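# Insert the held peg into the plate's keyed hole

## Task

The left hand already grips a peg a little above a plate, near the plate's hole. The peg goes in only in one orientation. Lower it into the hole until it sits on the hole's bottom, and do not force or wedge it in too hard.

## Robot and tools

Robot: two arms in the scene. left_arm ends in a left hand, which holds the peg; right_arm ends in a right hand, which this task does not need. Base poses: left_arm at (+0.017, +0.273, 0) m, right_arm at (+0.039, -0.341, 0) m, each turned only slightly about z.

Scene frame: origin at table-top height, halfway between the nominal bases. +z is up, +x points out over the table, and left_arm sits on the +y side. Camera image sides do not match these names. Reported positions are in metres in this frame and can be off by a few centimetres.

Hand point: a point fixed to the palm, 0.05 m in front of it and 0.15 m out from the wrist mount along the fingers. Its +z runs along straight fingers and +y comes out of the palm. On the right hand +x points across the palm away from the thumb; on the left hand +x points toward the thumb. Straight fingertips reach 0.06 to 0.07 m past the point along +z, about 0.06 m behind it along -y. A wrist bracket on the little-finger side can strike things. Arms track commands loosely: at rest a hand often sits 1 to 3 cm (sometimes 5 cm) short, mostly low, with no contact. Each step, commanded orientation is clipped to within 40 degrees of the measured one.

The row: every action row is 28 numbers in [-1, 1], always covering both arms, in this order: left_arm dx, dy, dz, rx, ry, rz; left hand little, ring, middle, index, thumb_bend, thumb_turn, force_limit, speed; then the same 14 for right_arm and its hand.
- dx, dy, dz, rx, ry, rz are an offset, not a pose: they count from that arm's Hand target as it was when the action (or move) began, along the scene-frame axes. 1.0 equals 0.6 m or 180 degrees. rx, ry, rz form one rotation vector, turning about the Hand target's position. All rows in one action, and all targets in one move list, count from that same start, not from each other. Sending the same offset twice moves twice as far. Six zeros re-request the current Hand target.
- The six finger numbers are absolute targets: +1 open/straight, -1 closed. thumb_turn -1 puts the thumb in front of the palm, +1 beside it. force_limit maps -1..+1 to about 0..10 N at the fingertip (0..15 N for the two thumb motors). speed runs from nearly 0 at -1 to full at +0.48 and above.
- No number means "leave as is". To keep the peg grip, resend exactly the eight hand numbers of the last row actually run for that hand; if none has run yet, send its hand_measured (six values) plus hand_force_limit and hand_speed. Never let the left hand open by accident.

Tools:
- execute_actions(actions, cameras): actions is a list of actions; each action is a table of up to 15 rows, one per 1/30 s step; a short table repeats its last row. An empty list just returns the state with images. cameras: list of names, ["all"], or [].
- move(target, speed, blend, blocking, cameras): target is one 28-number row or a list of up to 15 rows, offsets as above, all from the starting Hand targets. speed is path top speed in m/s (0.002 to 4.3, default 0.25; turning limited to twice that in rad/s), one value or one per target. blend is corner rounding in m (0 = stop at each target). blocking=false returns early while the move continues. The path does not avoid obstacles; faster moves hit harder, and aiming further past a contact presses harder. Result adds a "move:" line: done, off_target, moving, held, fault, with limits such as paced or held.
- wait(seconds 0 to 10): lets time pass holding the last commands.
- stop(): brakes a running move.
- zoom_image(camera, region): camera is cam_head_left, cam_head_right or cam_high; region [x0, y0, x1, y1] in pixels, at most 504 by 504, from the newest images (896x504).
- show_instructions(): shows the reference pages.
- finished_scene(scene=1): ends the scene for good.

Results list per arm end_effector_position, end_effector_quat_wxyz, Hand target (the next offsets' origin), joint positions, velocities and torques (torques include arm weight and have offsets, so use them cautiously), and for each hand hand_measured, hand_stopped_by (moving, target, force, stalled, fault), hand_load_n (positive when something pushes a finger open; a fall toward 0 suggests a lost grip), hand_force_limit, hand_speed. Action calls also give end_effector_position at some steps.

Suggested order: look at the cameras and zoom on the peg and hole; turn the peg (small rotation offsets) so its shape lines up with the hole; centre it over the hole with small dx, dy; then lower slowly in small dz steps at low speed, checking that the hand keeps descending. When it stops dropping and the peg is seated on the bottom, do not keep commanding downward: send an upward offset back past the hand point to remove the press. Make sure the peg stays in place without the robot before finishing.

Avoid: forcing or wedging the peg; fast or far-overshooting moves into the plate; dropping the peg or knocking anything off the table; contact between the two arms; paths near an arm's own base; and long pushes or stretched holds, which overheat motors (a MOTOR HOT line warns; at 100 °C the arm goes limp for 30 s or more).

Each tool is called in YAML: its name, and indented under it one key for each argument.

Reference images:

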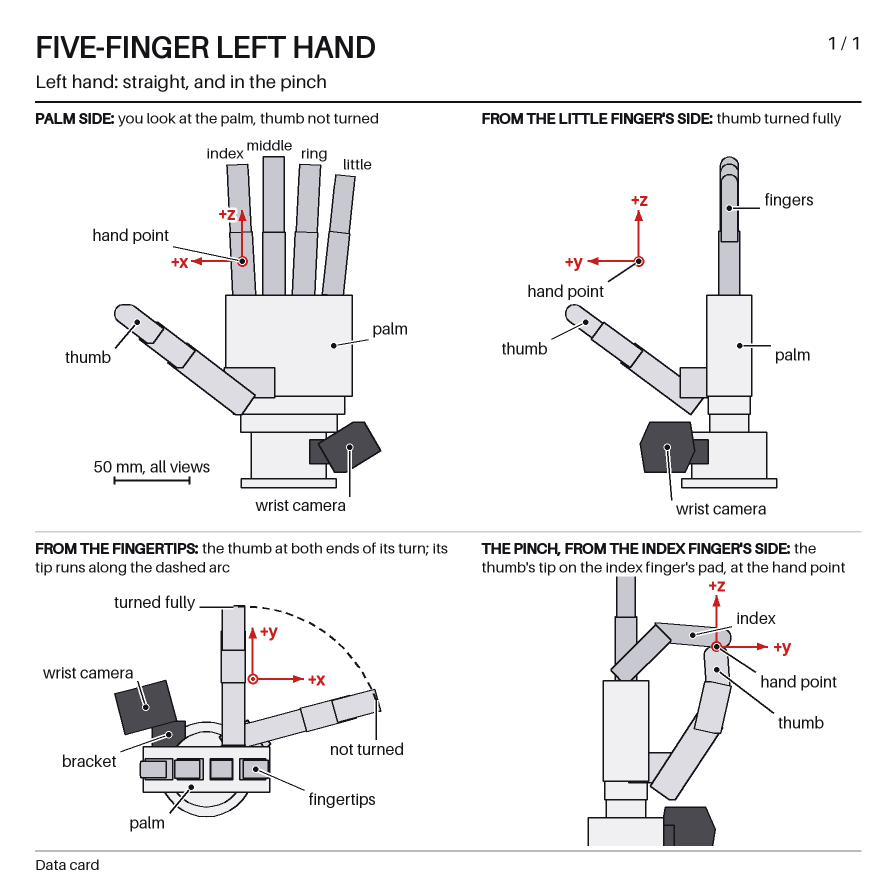

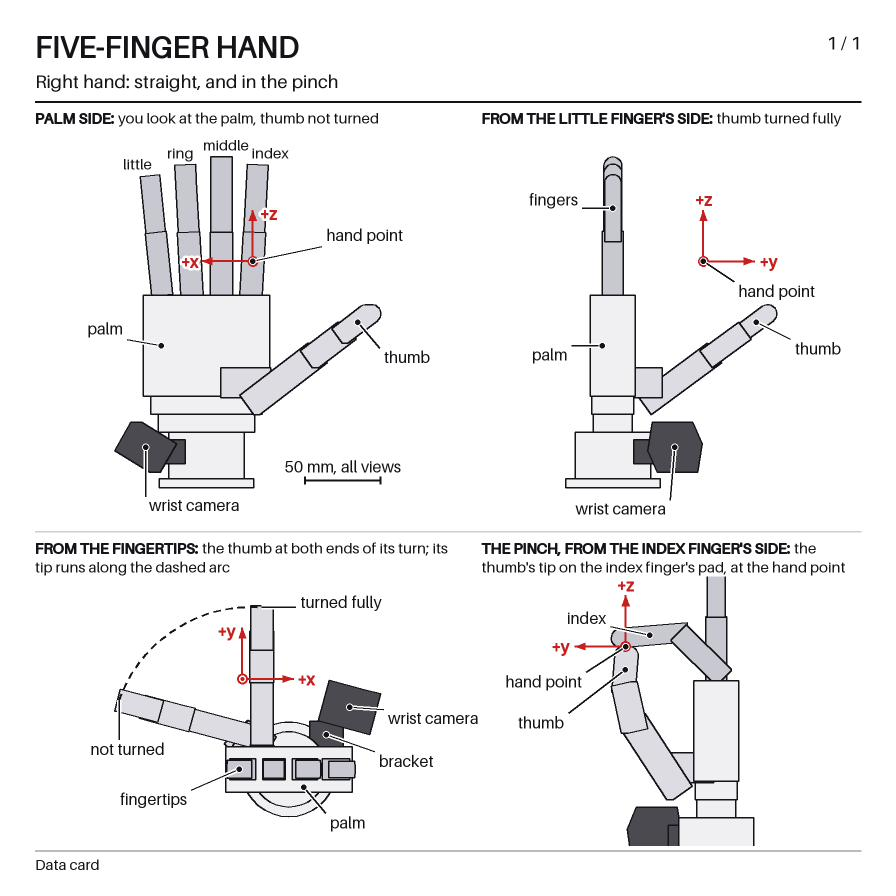

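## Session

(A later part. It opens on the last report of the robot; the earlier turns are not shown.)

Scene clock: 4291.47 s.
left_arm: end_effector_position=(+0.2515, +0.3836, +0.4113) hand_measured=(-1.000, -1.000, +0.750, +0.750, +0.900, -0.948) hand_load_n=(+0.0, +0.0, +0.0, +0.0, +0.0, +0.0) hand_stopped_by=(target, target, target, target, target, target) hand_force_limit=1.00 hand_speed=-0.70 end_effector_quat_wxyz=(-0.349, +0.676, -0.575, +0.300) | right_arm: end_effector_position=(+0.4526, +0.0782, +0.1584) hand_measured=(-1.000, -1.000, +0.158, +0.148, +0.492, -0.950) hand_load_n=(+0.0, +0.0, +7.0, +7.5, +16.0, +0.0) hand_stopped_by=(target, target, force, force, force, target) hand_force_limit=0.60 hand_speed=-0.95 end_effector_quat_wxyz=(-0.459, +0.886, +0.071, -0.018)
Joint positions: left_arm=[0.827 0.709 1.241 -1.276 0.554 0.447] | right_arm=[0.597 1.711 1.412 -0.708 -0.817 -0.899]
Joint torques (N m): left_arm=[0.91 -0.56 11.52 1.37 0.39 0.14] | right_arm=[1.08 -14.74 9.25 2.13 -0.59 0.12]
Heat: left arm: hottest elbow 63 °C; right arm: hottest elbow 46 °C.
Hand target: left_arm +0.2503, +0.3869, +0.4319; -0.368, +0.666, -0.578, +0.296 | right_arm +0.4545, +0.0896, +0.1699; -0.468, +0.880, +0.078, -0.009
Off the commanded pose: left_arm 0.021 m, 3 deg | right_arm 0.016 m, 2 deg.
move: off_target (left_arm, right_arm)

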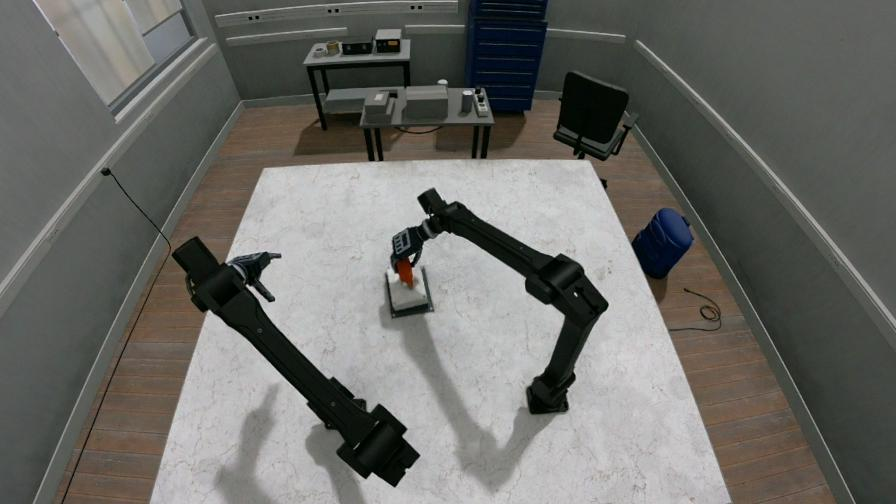

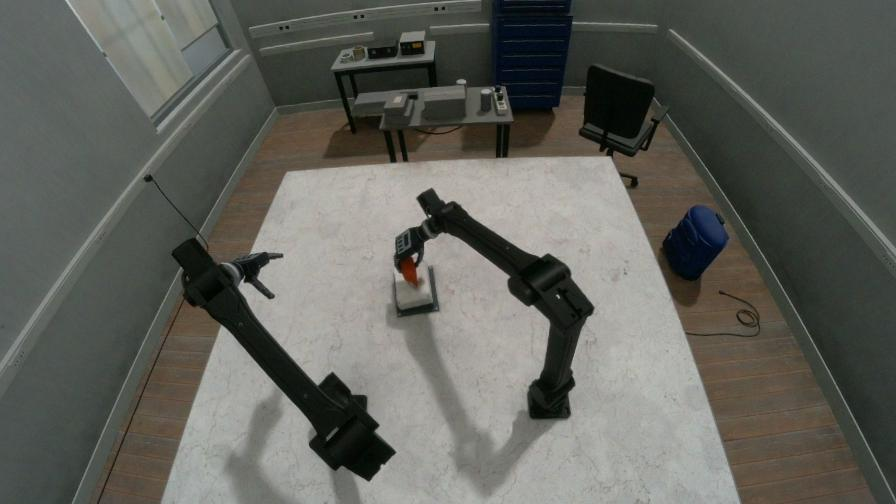

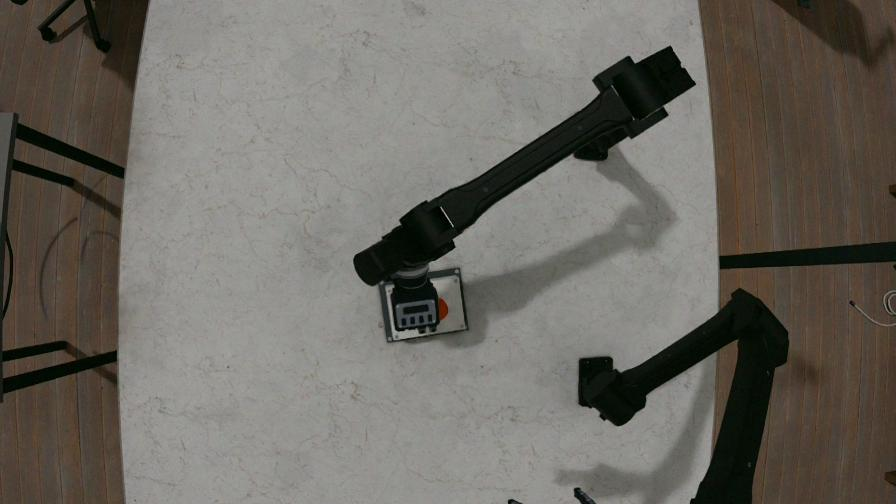

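move:
  target: [0,0,0,0,0,0,-1,-1,0.75,0.75,0.9,-0.948,1.0,-0.7,0.0,0.008,0.0,0,0,0,-1,-1,-0.05,-0.05,0.05,-0.95,0.6,-0.95]
  speed: 0.1
  cameras: []

Scene clock: 4302.67 s.
left_arm: end_effector_position=(+0.2515, +0.3836, +0.4113) hand_measured=(-1.000, -1.000, +0.750, +0.750, +0.900, -0.948) hand_load_n=(+0.0, +0.0, +0.0, +0.0, +0.0, +0.0) hand_stopped_by=(target, target, target, target, target, target) hand_force_limit=1.00 hand_speed=-0.70 end_effector_quat_wxyz=(-0.349, +0.676, -0.575, +0.300) | right_arm: end_effector_position=(+0.4519, +0.0802, +0.1587) hand_measured=(-1.000, -1.000, +0.158, +0.148, +0.492, -0.950) hand_load_n=(+0.0, +0.5, +7.0, +7.0, +16.0, +0.0) hand_stopped_by=(target, target, force, force, force, target) hand_force_limit=0.60 hand_speed=-0.95 end_effector_quat_wxyz=(-0.459, +0.886, +0.070, -0.017)
Joint positions: left_arm=[0.827 0.709 1.241 -1.276 0.554 0.447] | right_arm=[0.601 1.711 1.412 -0.703 -0.814 -0.89]
Joint torques (N m): left_arm=[0.97 -0.62 11.52 1.39 0.39 0.14] | right_arm=[1.14 -14.45 9.76 2.1 -0.55 0.11]
Heat: left arm: hottest elbow 64 °C; right arm: hottest elbow 47 °C.
Hand target: left_arm +0.2503, +0.3869, +0.4319; -0.368, +0.666, -0.578, +0.296 | right_arm +0.4544, +0.0944, +0.1700; -0.468, +0.880, +0.078, -0.009
Off the commanded pose: left_arm 0.021 m, 3 deg | right_arm 0.018 m, 2 deg.
move: off_target (left_arm, right_arm)
No camera images: "cameras" was empty.

move:
  target: [0,0,0,0,0,0,-1,-1,0.75,0.75,0.9,-0.948,1.0,-0.7,0.003,0.005,-0.006,0,0,0,-1,-1,-0.05,-0.05,0.05,-0.95,0.6,-0.95]
  speed: 0.1
  cameras: ["all"]

zoom_image:
  camera: "cam_high"
  region: [385, 265, 465, 335]

zoom_image:
  camera: "cam_head_left"
  region: [390, 255, 430, 300]

zoom_image:
  camera: "cam_head_right"
  region: [390, 255, 430, 300]

Scene clock: 4306.83 s.
left_arm: end_effector_position=(+0.2515, +0.3836, +0.4113) hand_measured=(-1.000, -1.000, +0.750, +0.750, +0.900, -0.948) hand_load_n=(+0.0, +0.0, +0.0, +0.0, +0.0, +0.0) hand_stopped_by=(target, target, target, target, target, target) hand_force_limit=1.00 hand_speed=-0.70 end_effector_quat_wxyz=(-0.349, +0.676, -0.575, +0.300) | right_arm: end_effector_position=(+0.4524, +0.0826, +0.1552) hand_measured=(-1.000, -1.000, +0.158, +0.148, +0.492, -0.950) hand_load_n=(+0.0, +0.0, +7.0, +7.5, +15.5, +0.0) hand_stopped_by=(target, target, force, force, force, target) hand_force_limit=0.60 hand_speed=-0.95 end_effector_quat_wxyz=(-0.459, +0.886, +0.070, -0.018)
Joint positions: left_arm=[0.827 0.709 1.241 -1.276 0.554 0.447] | right_arm=[0.604 1.718 1.412 -0.694 -0.812 -0.887]
Joint torques (N m): left_arm=[0.91 -0.56 11.52 1.39 0.39 0.14] | right_arm=[1.32 -14.21 9.95 2.09 -0.55 0.11]
Heat: left arm: hottest elbow 64 °C; right arm: hottest elbow 48 °C.
Hand target: left_arm +0.2503, +0.3869, +0.4319; -0.368, +0.666, -0.578, +0.296 | right_arm +0.4563, +0.0973, +0.1664; -0.468, +0.880, +0.078, -0.009
Off the commanded pose: left_arm 0.021 m, 3 deg | right_arm 0.019 m, 2 deg.
move: off_target (left_arm, right_arm)

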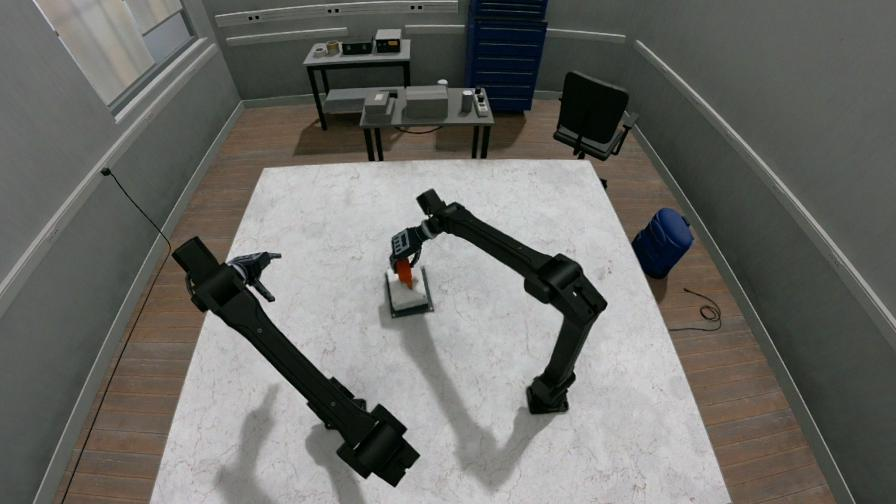

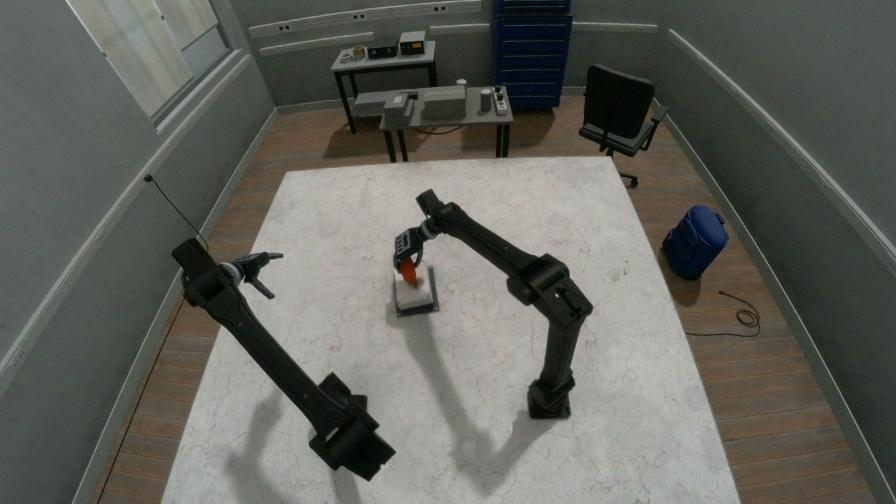

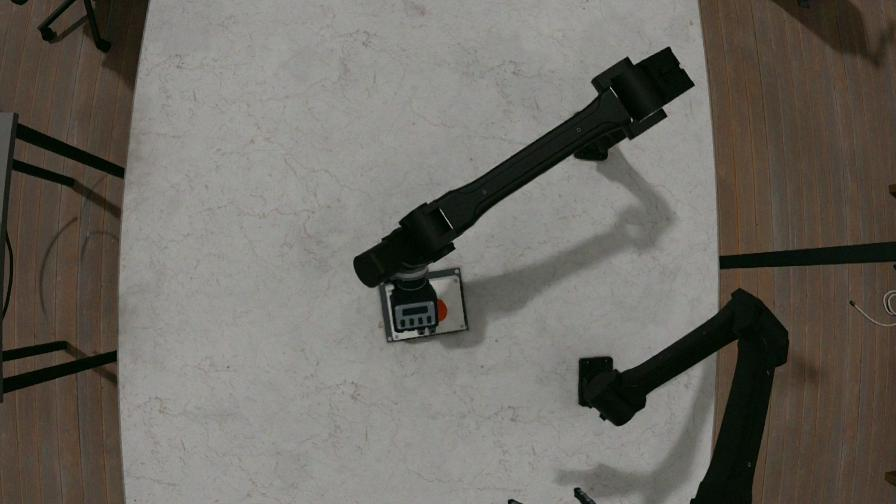

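Scaled by 6.300 from the camera's 896x504 image, which has a finer 1280x720 frame.

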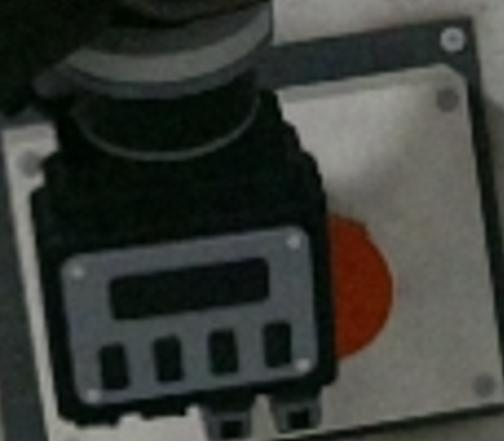

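Scaled by 11.200 from the camera's 896x504 image, which has a finer 1280x720 frame.

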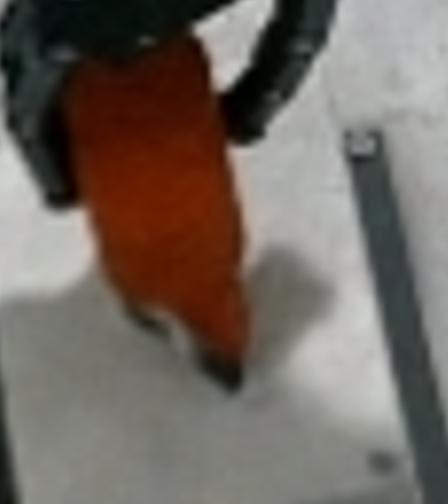

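Scaled by 11.200 from the camera's 896x504 image, which has a finer 1280x720 frame.

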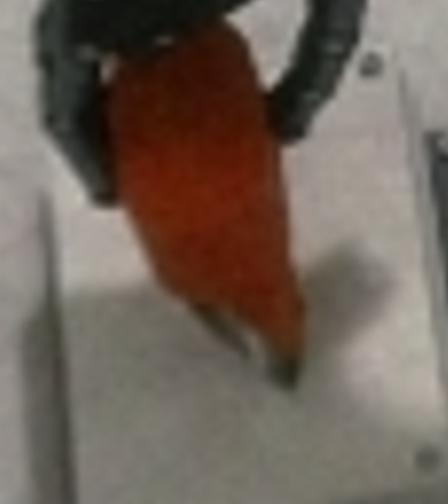

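zoom_image:
  camera: "cam_head_left"
  region: [398, 272, 422, 296]

zoom_image:
  camera: "cam_head_right"
  region: [402, 272, 426, 296]

Scaled by 21.000 from the camera's 896x504 image, which has a finer 1280x720 frame.

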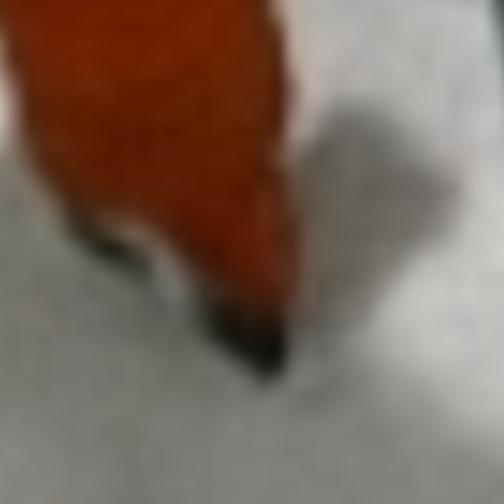

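Scaled by 21.000 from the camera's 896x504 image, which has a finer 1280x720 frame.

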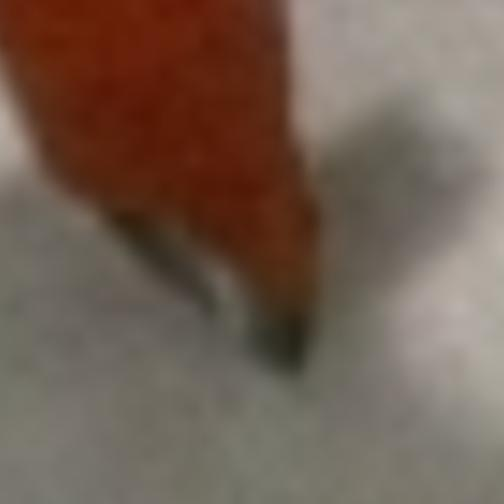

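move:
  target: [0,0,0,0,0,0,-1,-1,0.75,0.75,0.9,-0.948,1.0,-0.7,0.001,0.006,-0.014,0,0,0,-1,-1,-0.05,-0.05,0.05,-0.95,0.6,-0.95]
  speed: 0.1
  cameras: ["all"]

zoom_image:
  camera: "cam_head_left"
  region: [390, 260, 430, 300]

zoom_image:
  camera: "cam_head_right"
  region: [394, 260, 434, 300]

Scene clock: 4324.57 s.
left_arm: end_effector_position=(+0.2515, +0.3836, +0.4113) hand_measured=(-1.000, -1.000, +0.750, +0.750, +0.900, -0.948) hand_load_n=(+0.0, +0.0, +0.0, +0.0, +0.0, +0.0) hand_stopped_by=(target, target, target, target, target, target) hand_force_limit=1.00 hand_speed=-0.70 end_effector_quat_wxyz=(-0.349, +0.676, -0.575, +0.300) | right_arm: end_effector_position=(+0.4549, +0.0875, +0.1492) hand_measured=(-1.000, -1.000, +0.158, +0.148, +0.492, -0.950) hand_load_n=(+0.0, +0.0, +7.0, +7.5, +16.0, -0.5) hand_stopped_by=(target, target, force, force, force, target) hand_force_limit=0.60 hand_speed=-0.95 end_effector_quat_wxyz=(-0.460, +0.885, +0.071, -0.016)
Joint positions: left_arm=[0.827 0.709 1.241 -1.276 0.554 0.447] | right_arm=[0.609 1.731 1.412 -0.671 -0.81 -0.881]
Joint torques (N m): left_arm=[0.91 -0.56 11.51 1.39 0.39 0.14] | right_arm=[1.32 -14.39 9.51 2.11 -0.55 0.12]
Heat: left arm: hottest elbow 64 °C; right arm: hottest elbow 49 °C.
Hand target: left_arm +0.2503, +0.3869, +0.4319; -0.368, +0.666, -0.578, +0.296 | right_arm +0.4569, +0.1009, +0.1580; -0.468, +0.880, +0.078, -0.009
Off the commanded pose: left_arm 0.021 m, 3 deg | right_arm 0.016 m, 2 deg.
move: off_target (left_arm, right_arm)

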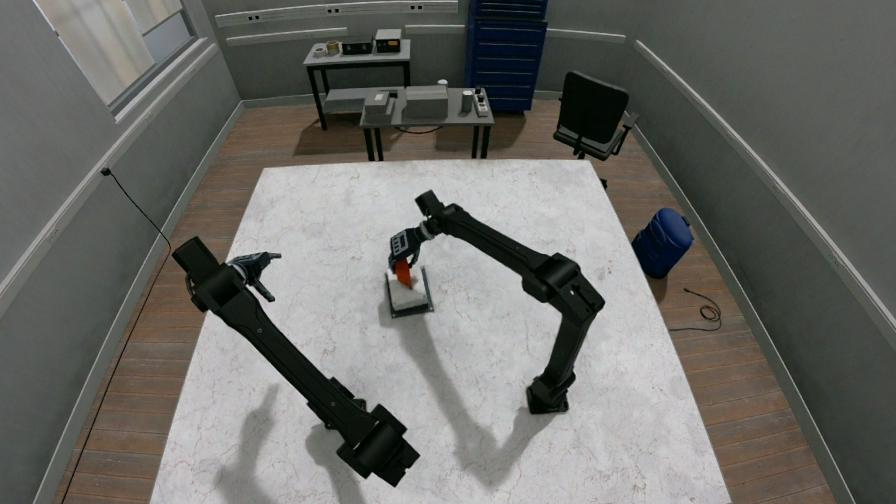

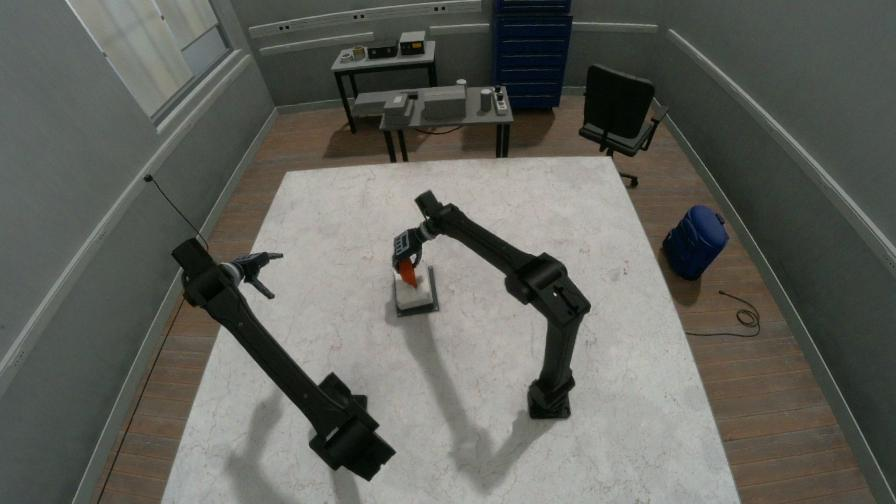

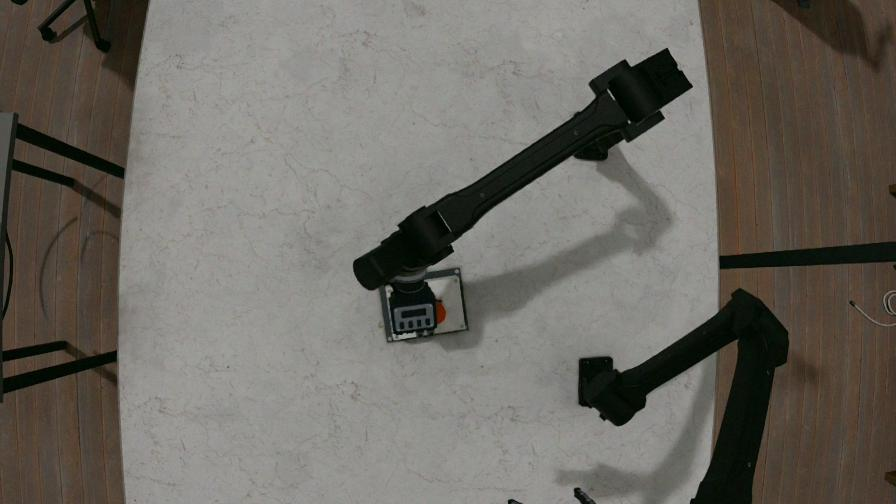

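Scaled by 12.600 from the camera's 896x504 image, which has a finer 1280x720 frame.

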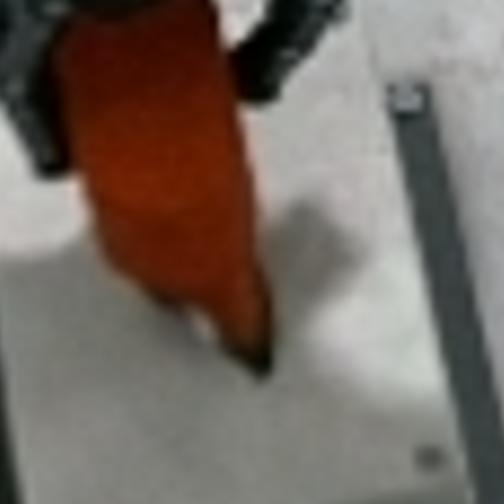

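Scaled by 12.600 from the camera's 896x504 image, which has a finer 1280x720 frame.

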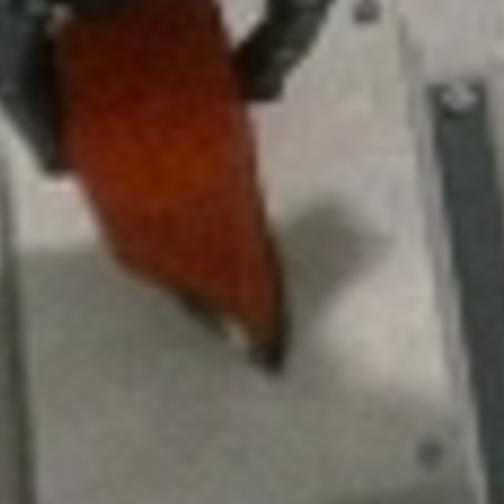

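move:
  target: [0,0,0,0,0,0,-1,-1,0.75,0.75,0.9,-0.948,1.0,-0.7,-0.002,0.003,-0.020,0,0,0,-1,-1,-0.05,-0.05,0.05,-0.95,0.6,-0.95]
  speed: 0.1
  cameras: ["all"]

zoom_image:
  camera: "cam_head_left"
  region: [390, 260, 430, 300]

zoom_image:
  camera: "cam_head_right"
  region: [394, 260, 434, 300]

zoom_image:
  camera: "cam_high"
  region: [385, 265, 465, 345]

Scene clock: 4342.63 s.
left_arm: end_effector_position=(+0.2515, +0.3836, +0.4113) hand_measured=(-1.000, -1.000, +0.750, +0.750, +0.900, -0.948) hand_load_n=(+0.0, +0.0, +0.0, +0.0, +0.0, -0.5) hand_stopped_by=(target, target, target, target, target, target) hand_force_limit=1.00 hand_speed=-0.70 end_effector_quat_wxyz=(-0.349, +0.676, -0.575, +0.300) | right_arm: end_effector_position=(+0.4567, +0.0912, +0.1448) hand_measured=(-1.000, -1.000, +0.158, +0.148, +0.492, -0.950) hand_load_n=(+0.0, +0.0, +6.5, +7.5, +16.0, +0.0) hand_stopped_by=(target, target, force, force, force, target) hand_force_limit=0.60 hand_speed=-0.95 end_effector_quat_wxyz=(-0.463, +0.883, +0.073, -0.010)
Joint positions: left_arm=[0.827 0.709 1.241 -1.276 0.554 0.447] | right_arm=[0.613 1.736 1.403 -0.638 -0.808 -0.875]
Joint torques (N m): left_arm=[0.91 -0.56 11.52 1.37 0.39 0.14] | right_arm=[1.38 -14.15 8.75 2.25 -0.51 0.11]
Heat: left arm: hottest elbow 64 °C; right arm: hottest elbow 49 °C.
Hand target: left_arm +0.2503, +0.3869, +0.4319; -0.368, +0.666, -0.578, +0.296 | right_arm +0.4558, +0.1028, +0.1462; -0.468, +0.880, +0.078, -0.009
Off the commanded pose: left_arm 0.021 m, 3 deg | right_arm 0.012 m, 1 deg.
move: off_target (left_arm, right_arm)

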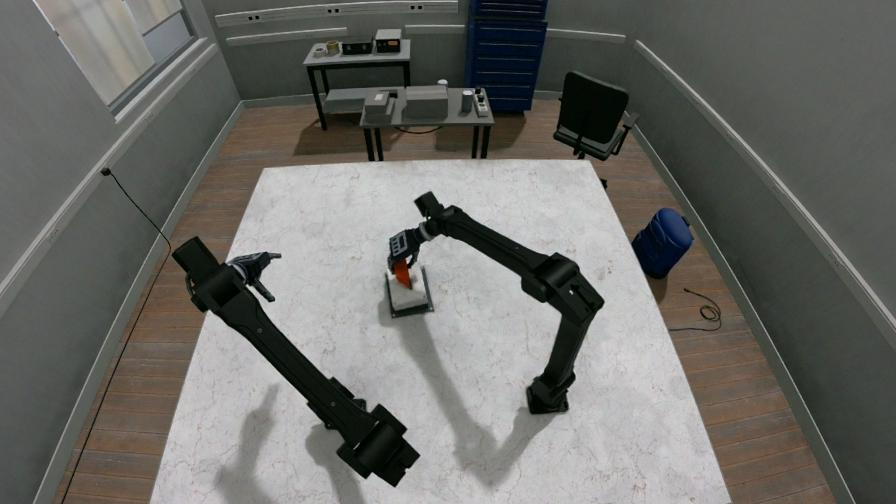

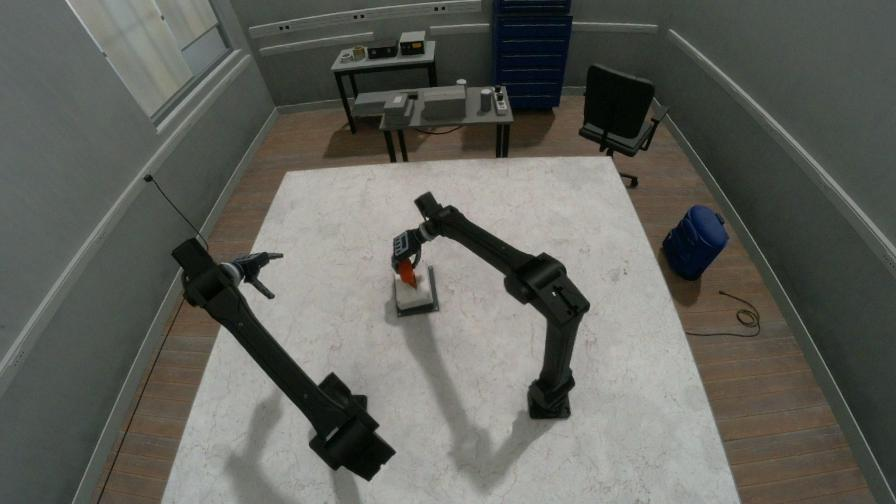

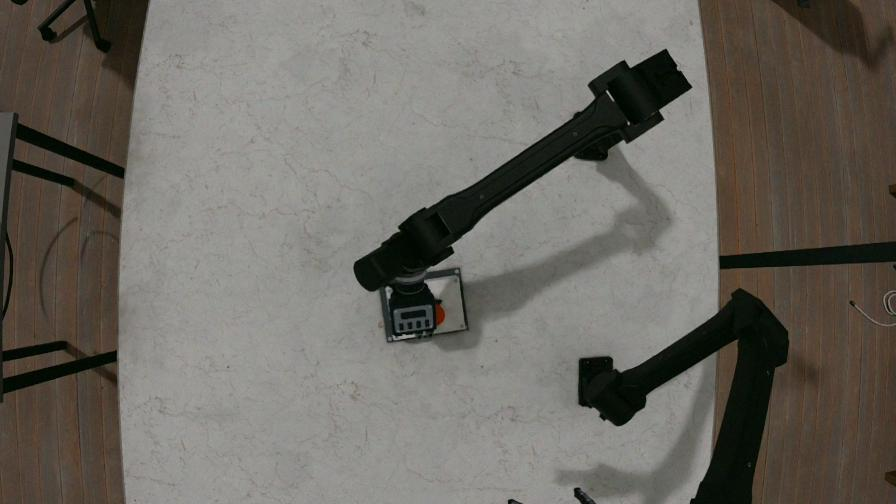

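Scaled by 12.600 from the camera's 896x504 image, which has a finer 1280x720 frame.

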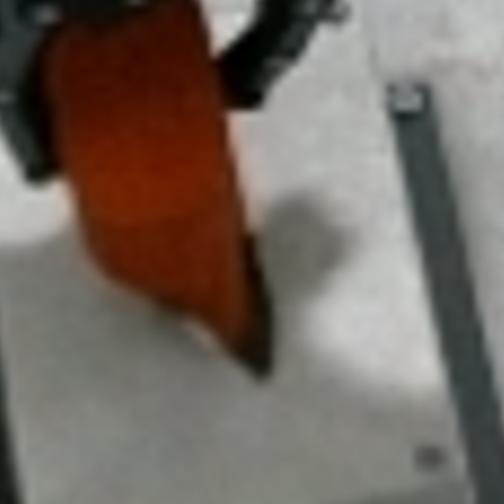

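Scaled by 12.600 from the camera's 896x504 image, which has a finer 1280x720 frame.

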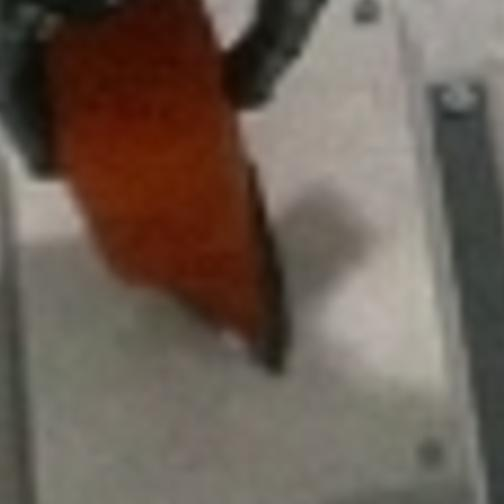

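Scaled by 6.300 from the camera's 896x504 image, which has a finer 1280x720 frame.

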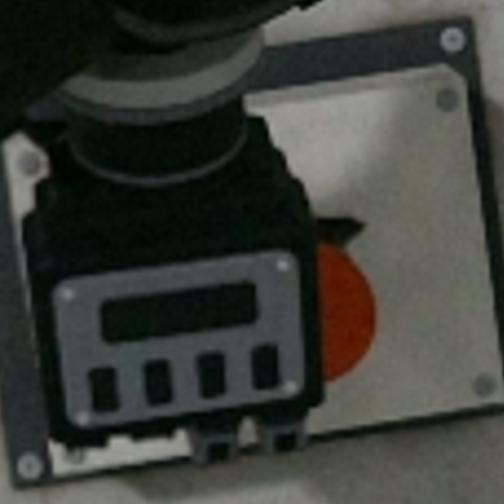

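move:
  target: [0,0,0,0,0,0,-1,-1,0.75,0.75,0.9,-0.948,1.0,-0.7,0.0,-0.02,0.0,0,0,0,-1,-1,-0.05,-0.05,0.05,-0.95,0.6,-0.95]
  speed: 0.1
  cameras: ["cam_high"]

zoom_image:
  camera: "cam_high"
  region: [385, 265, 465, 345]

Scene clock: 4356.90 s.
left_arm: end_effector_position=(+0.2515, +0.3836, +0.4113) hand_measured=(-1.000, -1.000, +0.750, +0.750, +0.900, -0.948) hand_load_n=(+0.5, +0.0, +0.0, +0.0, +0.0, +0.0) hand_stopped_by=(target, target, target, target, target, target) hand_force_limit=1.00 hand_speed=-0.70 end_effector_quat_wxyz=(-0.349, +0.676, -0.575, +0.300) | right_arm: end_effector_position=(+0.4543, +0.0908, +0.1432) hand_measured=(-1.000, -1.000, +0.158, +0.148, +0.492, -0.950) hand_load_n=(+0.0, +0.0, +6.5, +8.0, +15.0, +0.0) hand_stopped_by=(target, target, force, force, force, target) hand_force_limit=0.60 hand_speed=-0.95 end_effector_quat_wxyz=(-0.464, +0.882, +0.074, -0.014)
Joint positions: left_arm=[0.827 0.709 1.241 -1.276 0.554 0.447] | right_arm=[0.613 1.736 1.397 -0.638 -0.815 -0.876]
Joint torques (N m): left_arm=[0.91 -0.62 11.52 1.39 0.39 0.14] | right_arm=[0.03 -15.33 7.84 1.68 -0.6 -0.07]
Heat: left arm: hottest elbow 64 °C; right arm: hottest elbow 47 °C.
Hand target: left_arm +0.2503, +0.3869, +0.4319; -0.368, +0.666, -0.578, +0.296 | right_arm +0.4556, +0.0907, +0.1460; -0.468, +0.880, +0.078, -0.009
Off the commanded pose: left_arm 0.021 m, 3 deg | right_arm 0.003 m, 1 deg.
move: off_target (left_arm)
Images, in order (width x height): cam_high 896x504.

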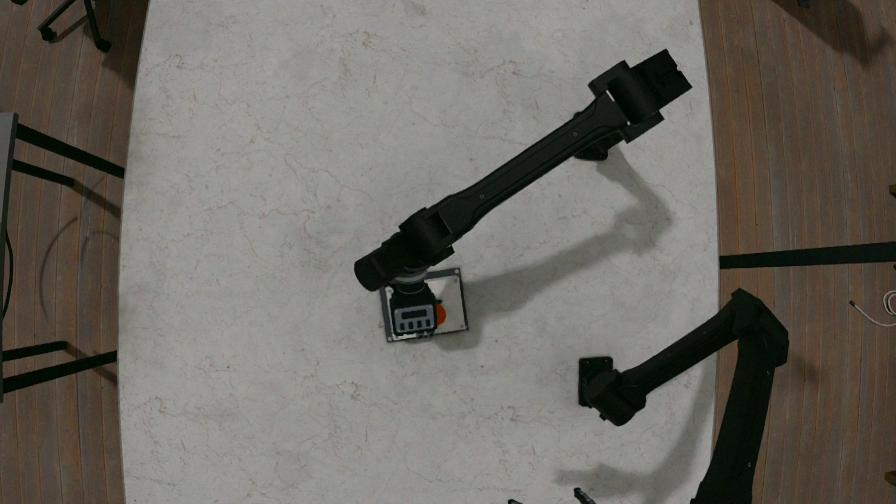

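Scaled by 6.300 from the camera's 896x504 image, which has a finer 1280x720 frame.

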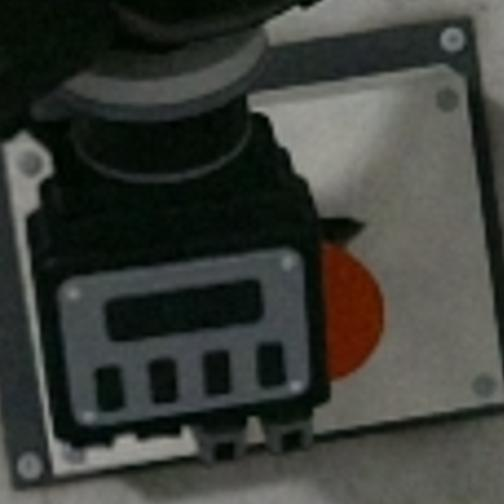

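move:
  target: [0,0,0,0,0,0,-1,-1,0.75,0.75,0.9,-0.948,1.0,-0.7,0.0,-0.017,0.0033,0,0,0,-1,-1,-0.05,-0.05,0.05,-0.95,0.6,-0.95]
  speed: 0.1
  cameras: ["cam_high"]

zoom_image:
  camera: "cam_high"
  region: [385, 265, 465, 345]

Scene clock: 4362.73 s.
left_arm: end_effector_position=(+0.2515, +0.3836, +0.4113) hand_measured=(-1.000, -1.000, +0.750, +0.750, +0.900, -0.948) hand_load_n=(+0.5, +0.0, +0.0, +0.0, +0.0, +0.0) hand_stopped_by=(target, target, target, target, target, target) hand_force_limit=1.00 hand_speed=-0.70 end_effector_quat_wxyz=(-0.349, +0.676, -0.575, +0.300) | right_arm: end_effector_position=(+0.4544, +0.0892, +0.1429) hand_measured=(-1.000, -1.000, +0.158, +0.148, +0.492, -0.950) hand_load_n=(+0.0, +0.0, +6.5, +7.5, +15.5, -0.5) hand_stopped_by=(target, target, force, force, force, target) hand_force_limit=0.60 hand_speed=-0.95 end_effector_quat_wxyz=(-0.468, +0.880, +0.082, -0.013)
Joint positions: left_arm=[0.827 0.709 1.241 -1.276 0.554 0.447] | right_arm=[0.608 1.735 1.393 -0.638 -0.828 -0.897]
Joint torques (N m): left_arm=[0.91 -0.62 11.52 1.39 0.39 0.14] | right_arm=[-0.85 -16.26 7.32 0.96 -0.45 -0.05]
Heat: left arm: hottest elbow 64 °C; right arm: hottest elbow 47 °C.
Hand target: left_arm +0.2503, +0.3869, +0.4319; -0.368, +0.666, -0.578, +0.296 | right_arm +0.4557, +0.0805, +0.1481; -0.468, +0.880, +0.078, -0.009
Off the commanded pose: left_arm 0.021 m, 3 deg | right_arm 0.010 m, 1 deg.
move: off_target (left_arm)
Images, in order (width x height): cam_high 896x504.

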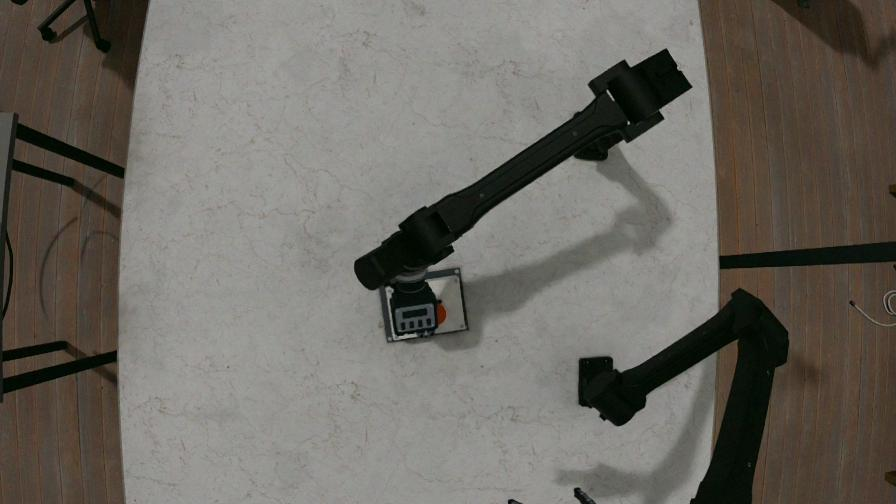

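Scaled by 6.300 from the camera's 896x504 image, which has a finer 1280x720 frame.

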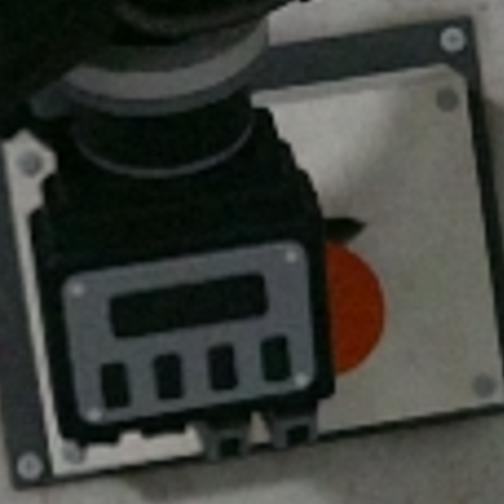

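move:
  target: [0,0,0,0,0,0,-1,-1,0.75,0.75,0.9,-0.948,1.0,-0.7,-0.01,-0.01,0.002,0,0,0,-1,-1,-0.05,-0.05,0.05,-0.95,0.6,-0.95]
  speed: 0.1
  cameras: ["cam_high","cam_head_left","cam_head_right"]

zoom_image:
  camera: "cam_high"
  region: [385, 265, 465, 345]

zoom_image:
  camera: "cam_head_left"
  region: [390, 260, 430, 300]

zoom_image:
  camera: "cam_head_right"
  region: [394, 260, 434, 300]

Scene clock: 4368.47 s.
left_arm: end_effector_position=(+0.2515, +0.3836, +0.4113) hand_measured=(-1.000, -1.000, +0.750, +0.750, +0.900, -0.948) hand_load_n=(+0.0, +0.0, +0.0, +0.0, +0.0, +0.0) hand_stopped_by=(target, target, target, target, target, target) hand_force_limit=1.00 hand_speed=-0.70 end_effector_quat_wxyz=(-0.349, +0.676, -0.575, +0.300) | right_arm: end_effector_position=(+0.4477, +0.0829, +0.1422) hand_measured=(-1.000, -1.000, +0.158, +0.148, +0.492, -0.950) hand_load_n=(+0.0, +0.0, +7.5, +7.5, +16.0, -0.5) hand_stopped_by=(target, target, force, force, force, target) hand_force_limit=0.60 hand_speed=-0.95 end_effector_quat_wxyz=(-0.467, +0.880, +0.083, -0.015)
Joint positions: left_arm=[0.827 0.709 1.241 -1.276 0.554 0.447] | right_arm=[0.606 1.716 1.367 -0.638 -0.83 -0.903]
Joint torques (N m): left_arm=[0.91 -0.62 11.52 1.39 0.39 0.14] | right_arm=[-0.91 -16.21 7.41 0.98 -0.45 -0.03]
Heat: left arm: hottest elbow 64 °C; right arm: hottest elbow 46 °C.
Hand target: left_arm +0.2503, +0.3869, +0.4319; -0.368, +0.666, -0.578, +0.296 | right_arm +0.4497, +0.0745, +0.1493; -0.468, +0.880, +0.078, -0.009
Off the commanded pose: left_arm 0.021 m, 3 deg | right_arm 0.011 m, 1 deg.
move: off_target (left_arm, right_arm)

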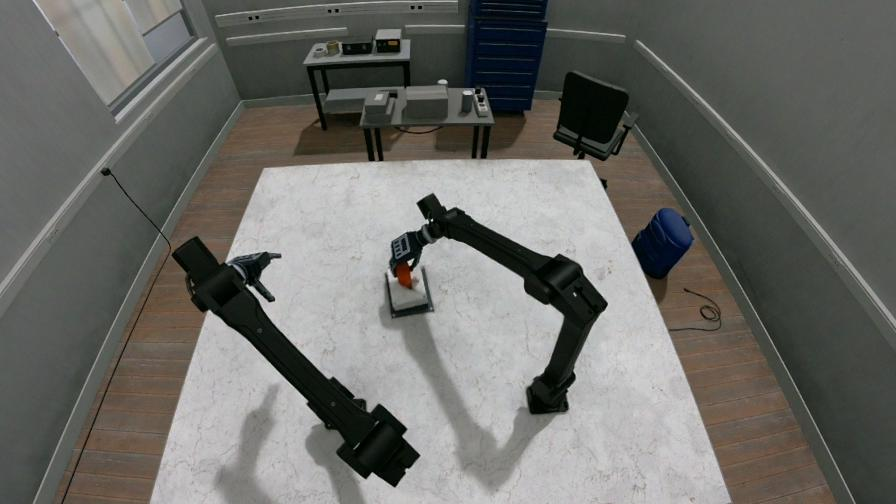

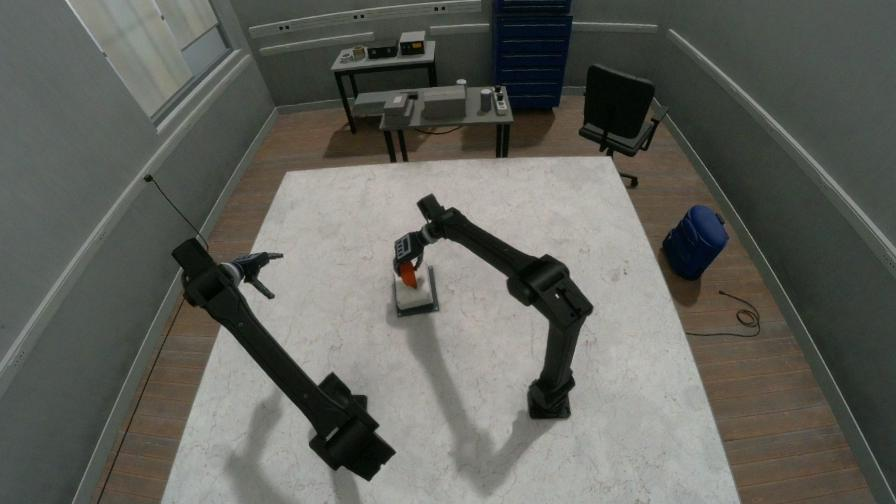

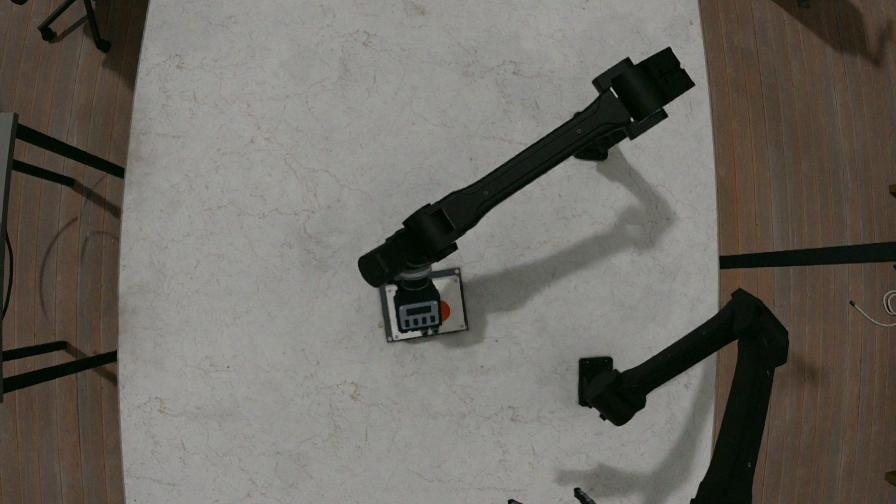

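Scaled by 6.300 from the camera's 896x504 image, which has a finer 1280x720 frame.

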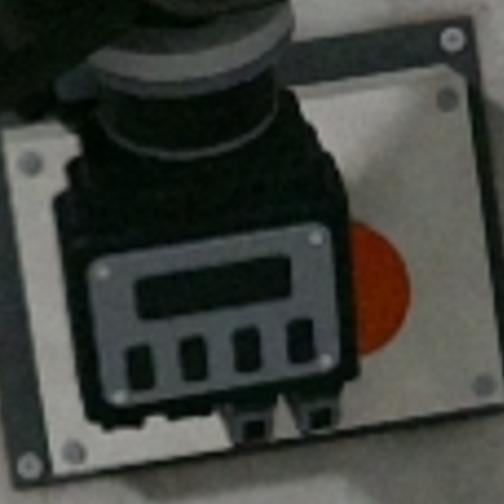

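Scaled by 12.600 from the camera's 896x504 image, which has a finer 1280x720 frame.

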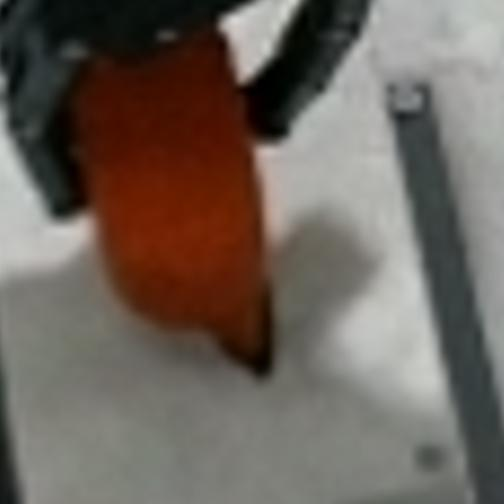

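Scaled by 12.600 from the camera's 896x504 image, which has a finer 1280x720 frame.

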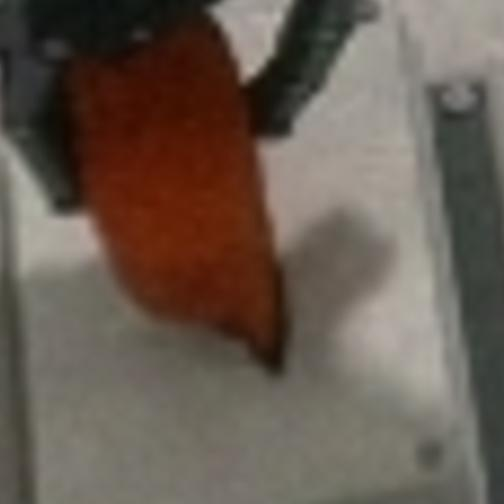

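zoom_image:
  camera: "cam_head_left"
  region: [394, 264, 420, 294]

zoom_image:
  camera: "cam_head_right"
  region: [398, 264, 424, 294]

Scaled by 16.800 from the camera's 896x504 image, which has a finer 1280x720 frame.

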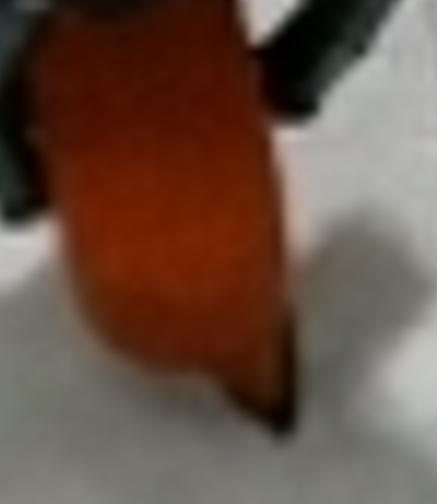

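Scaled by 16.800 from the camera's 896x504 image, which has a finer 1280x720 frame.

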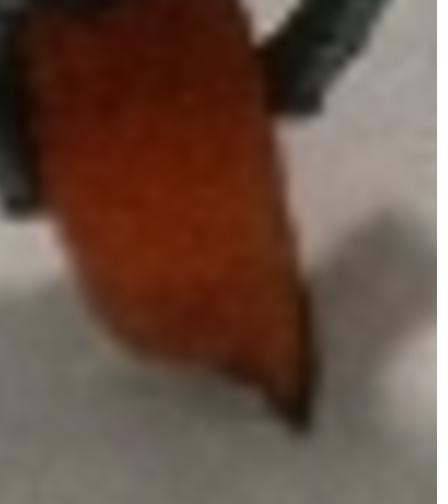

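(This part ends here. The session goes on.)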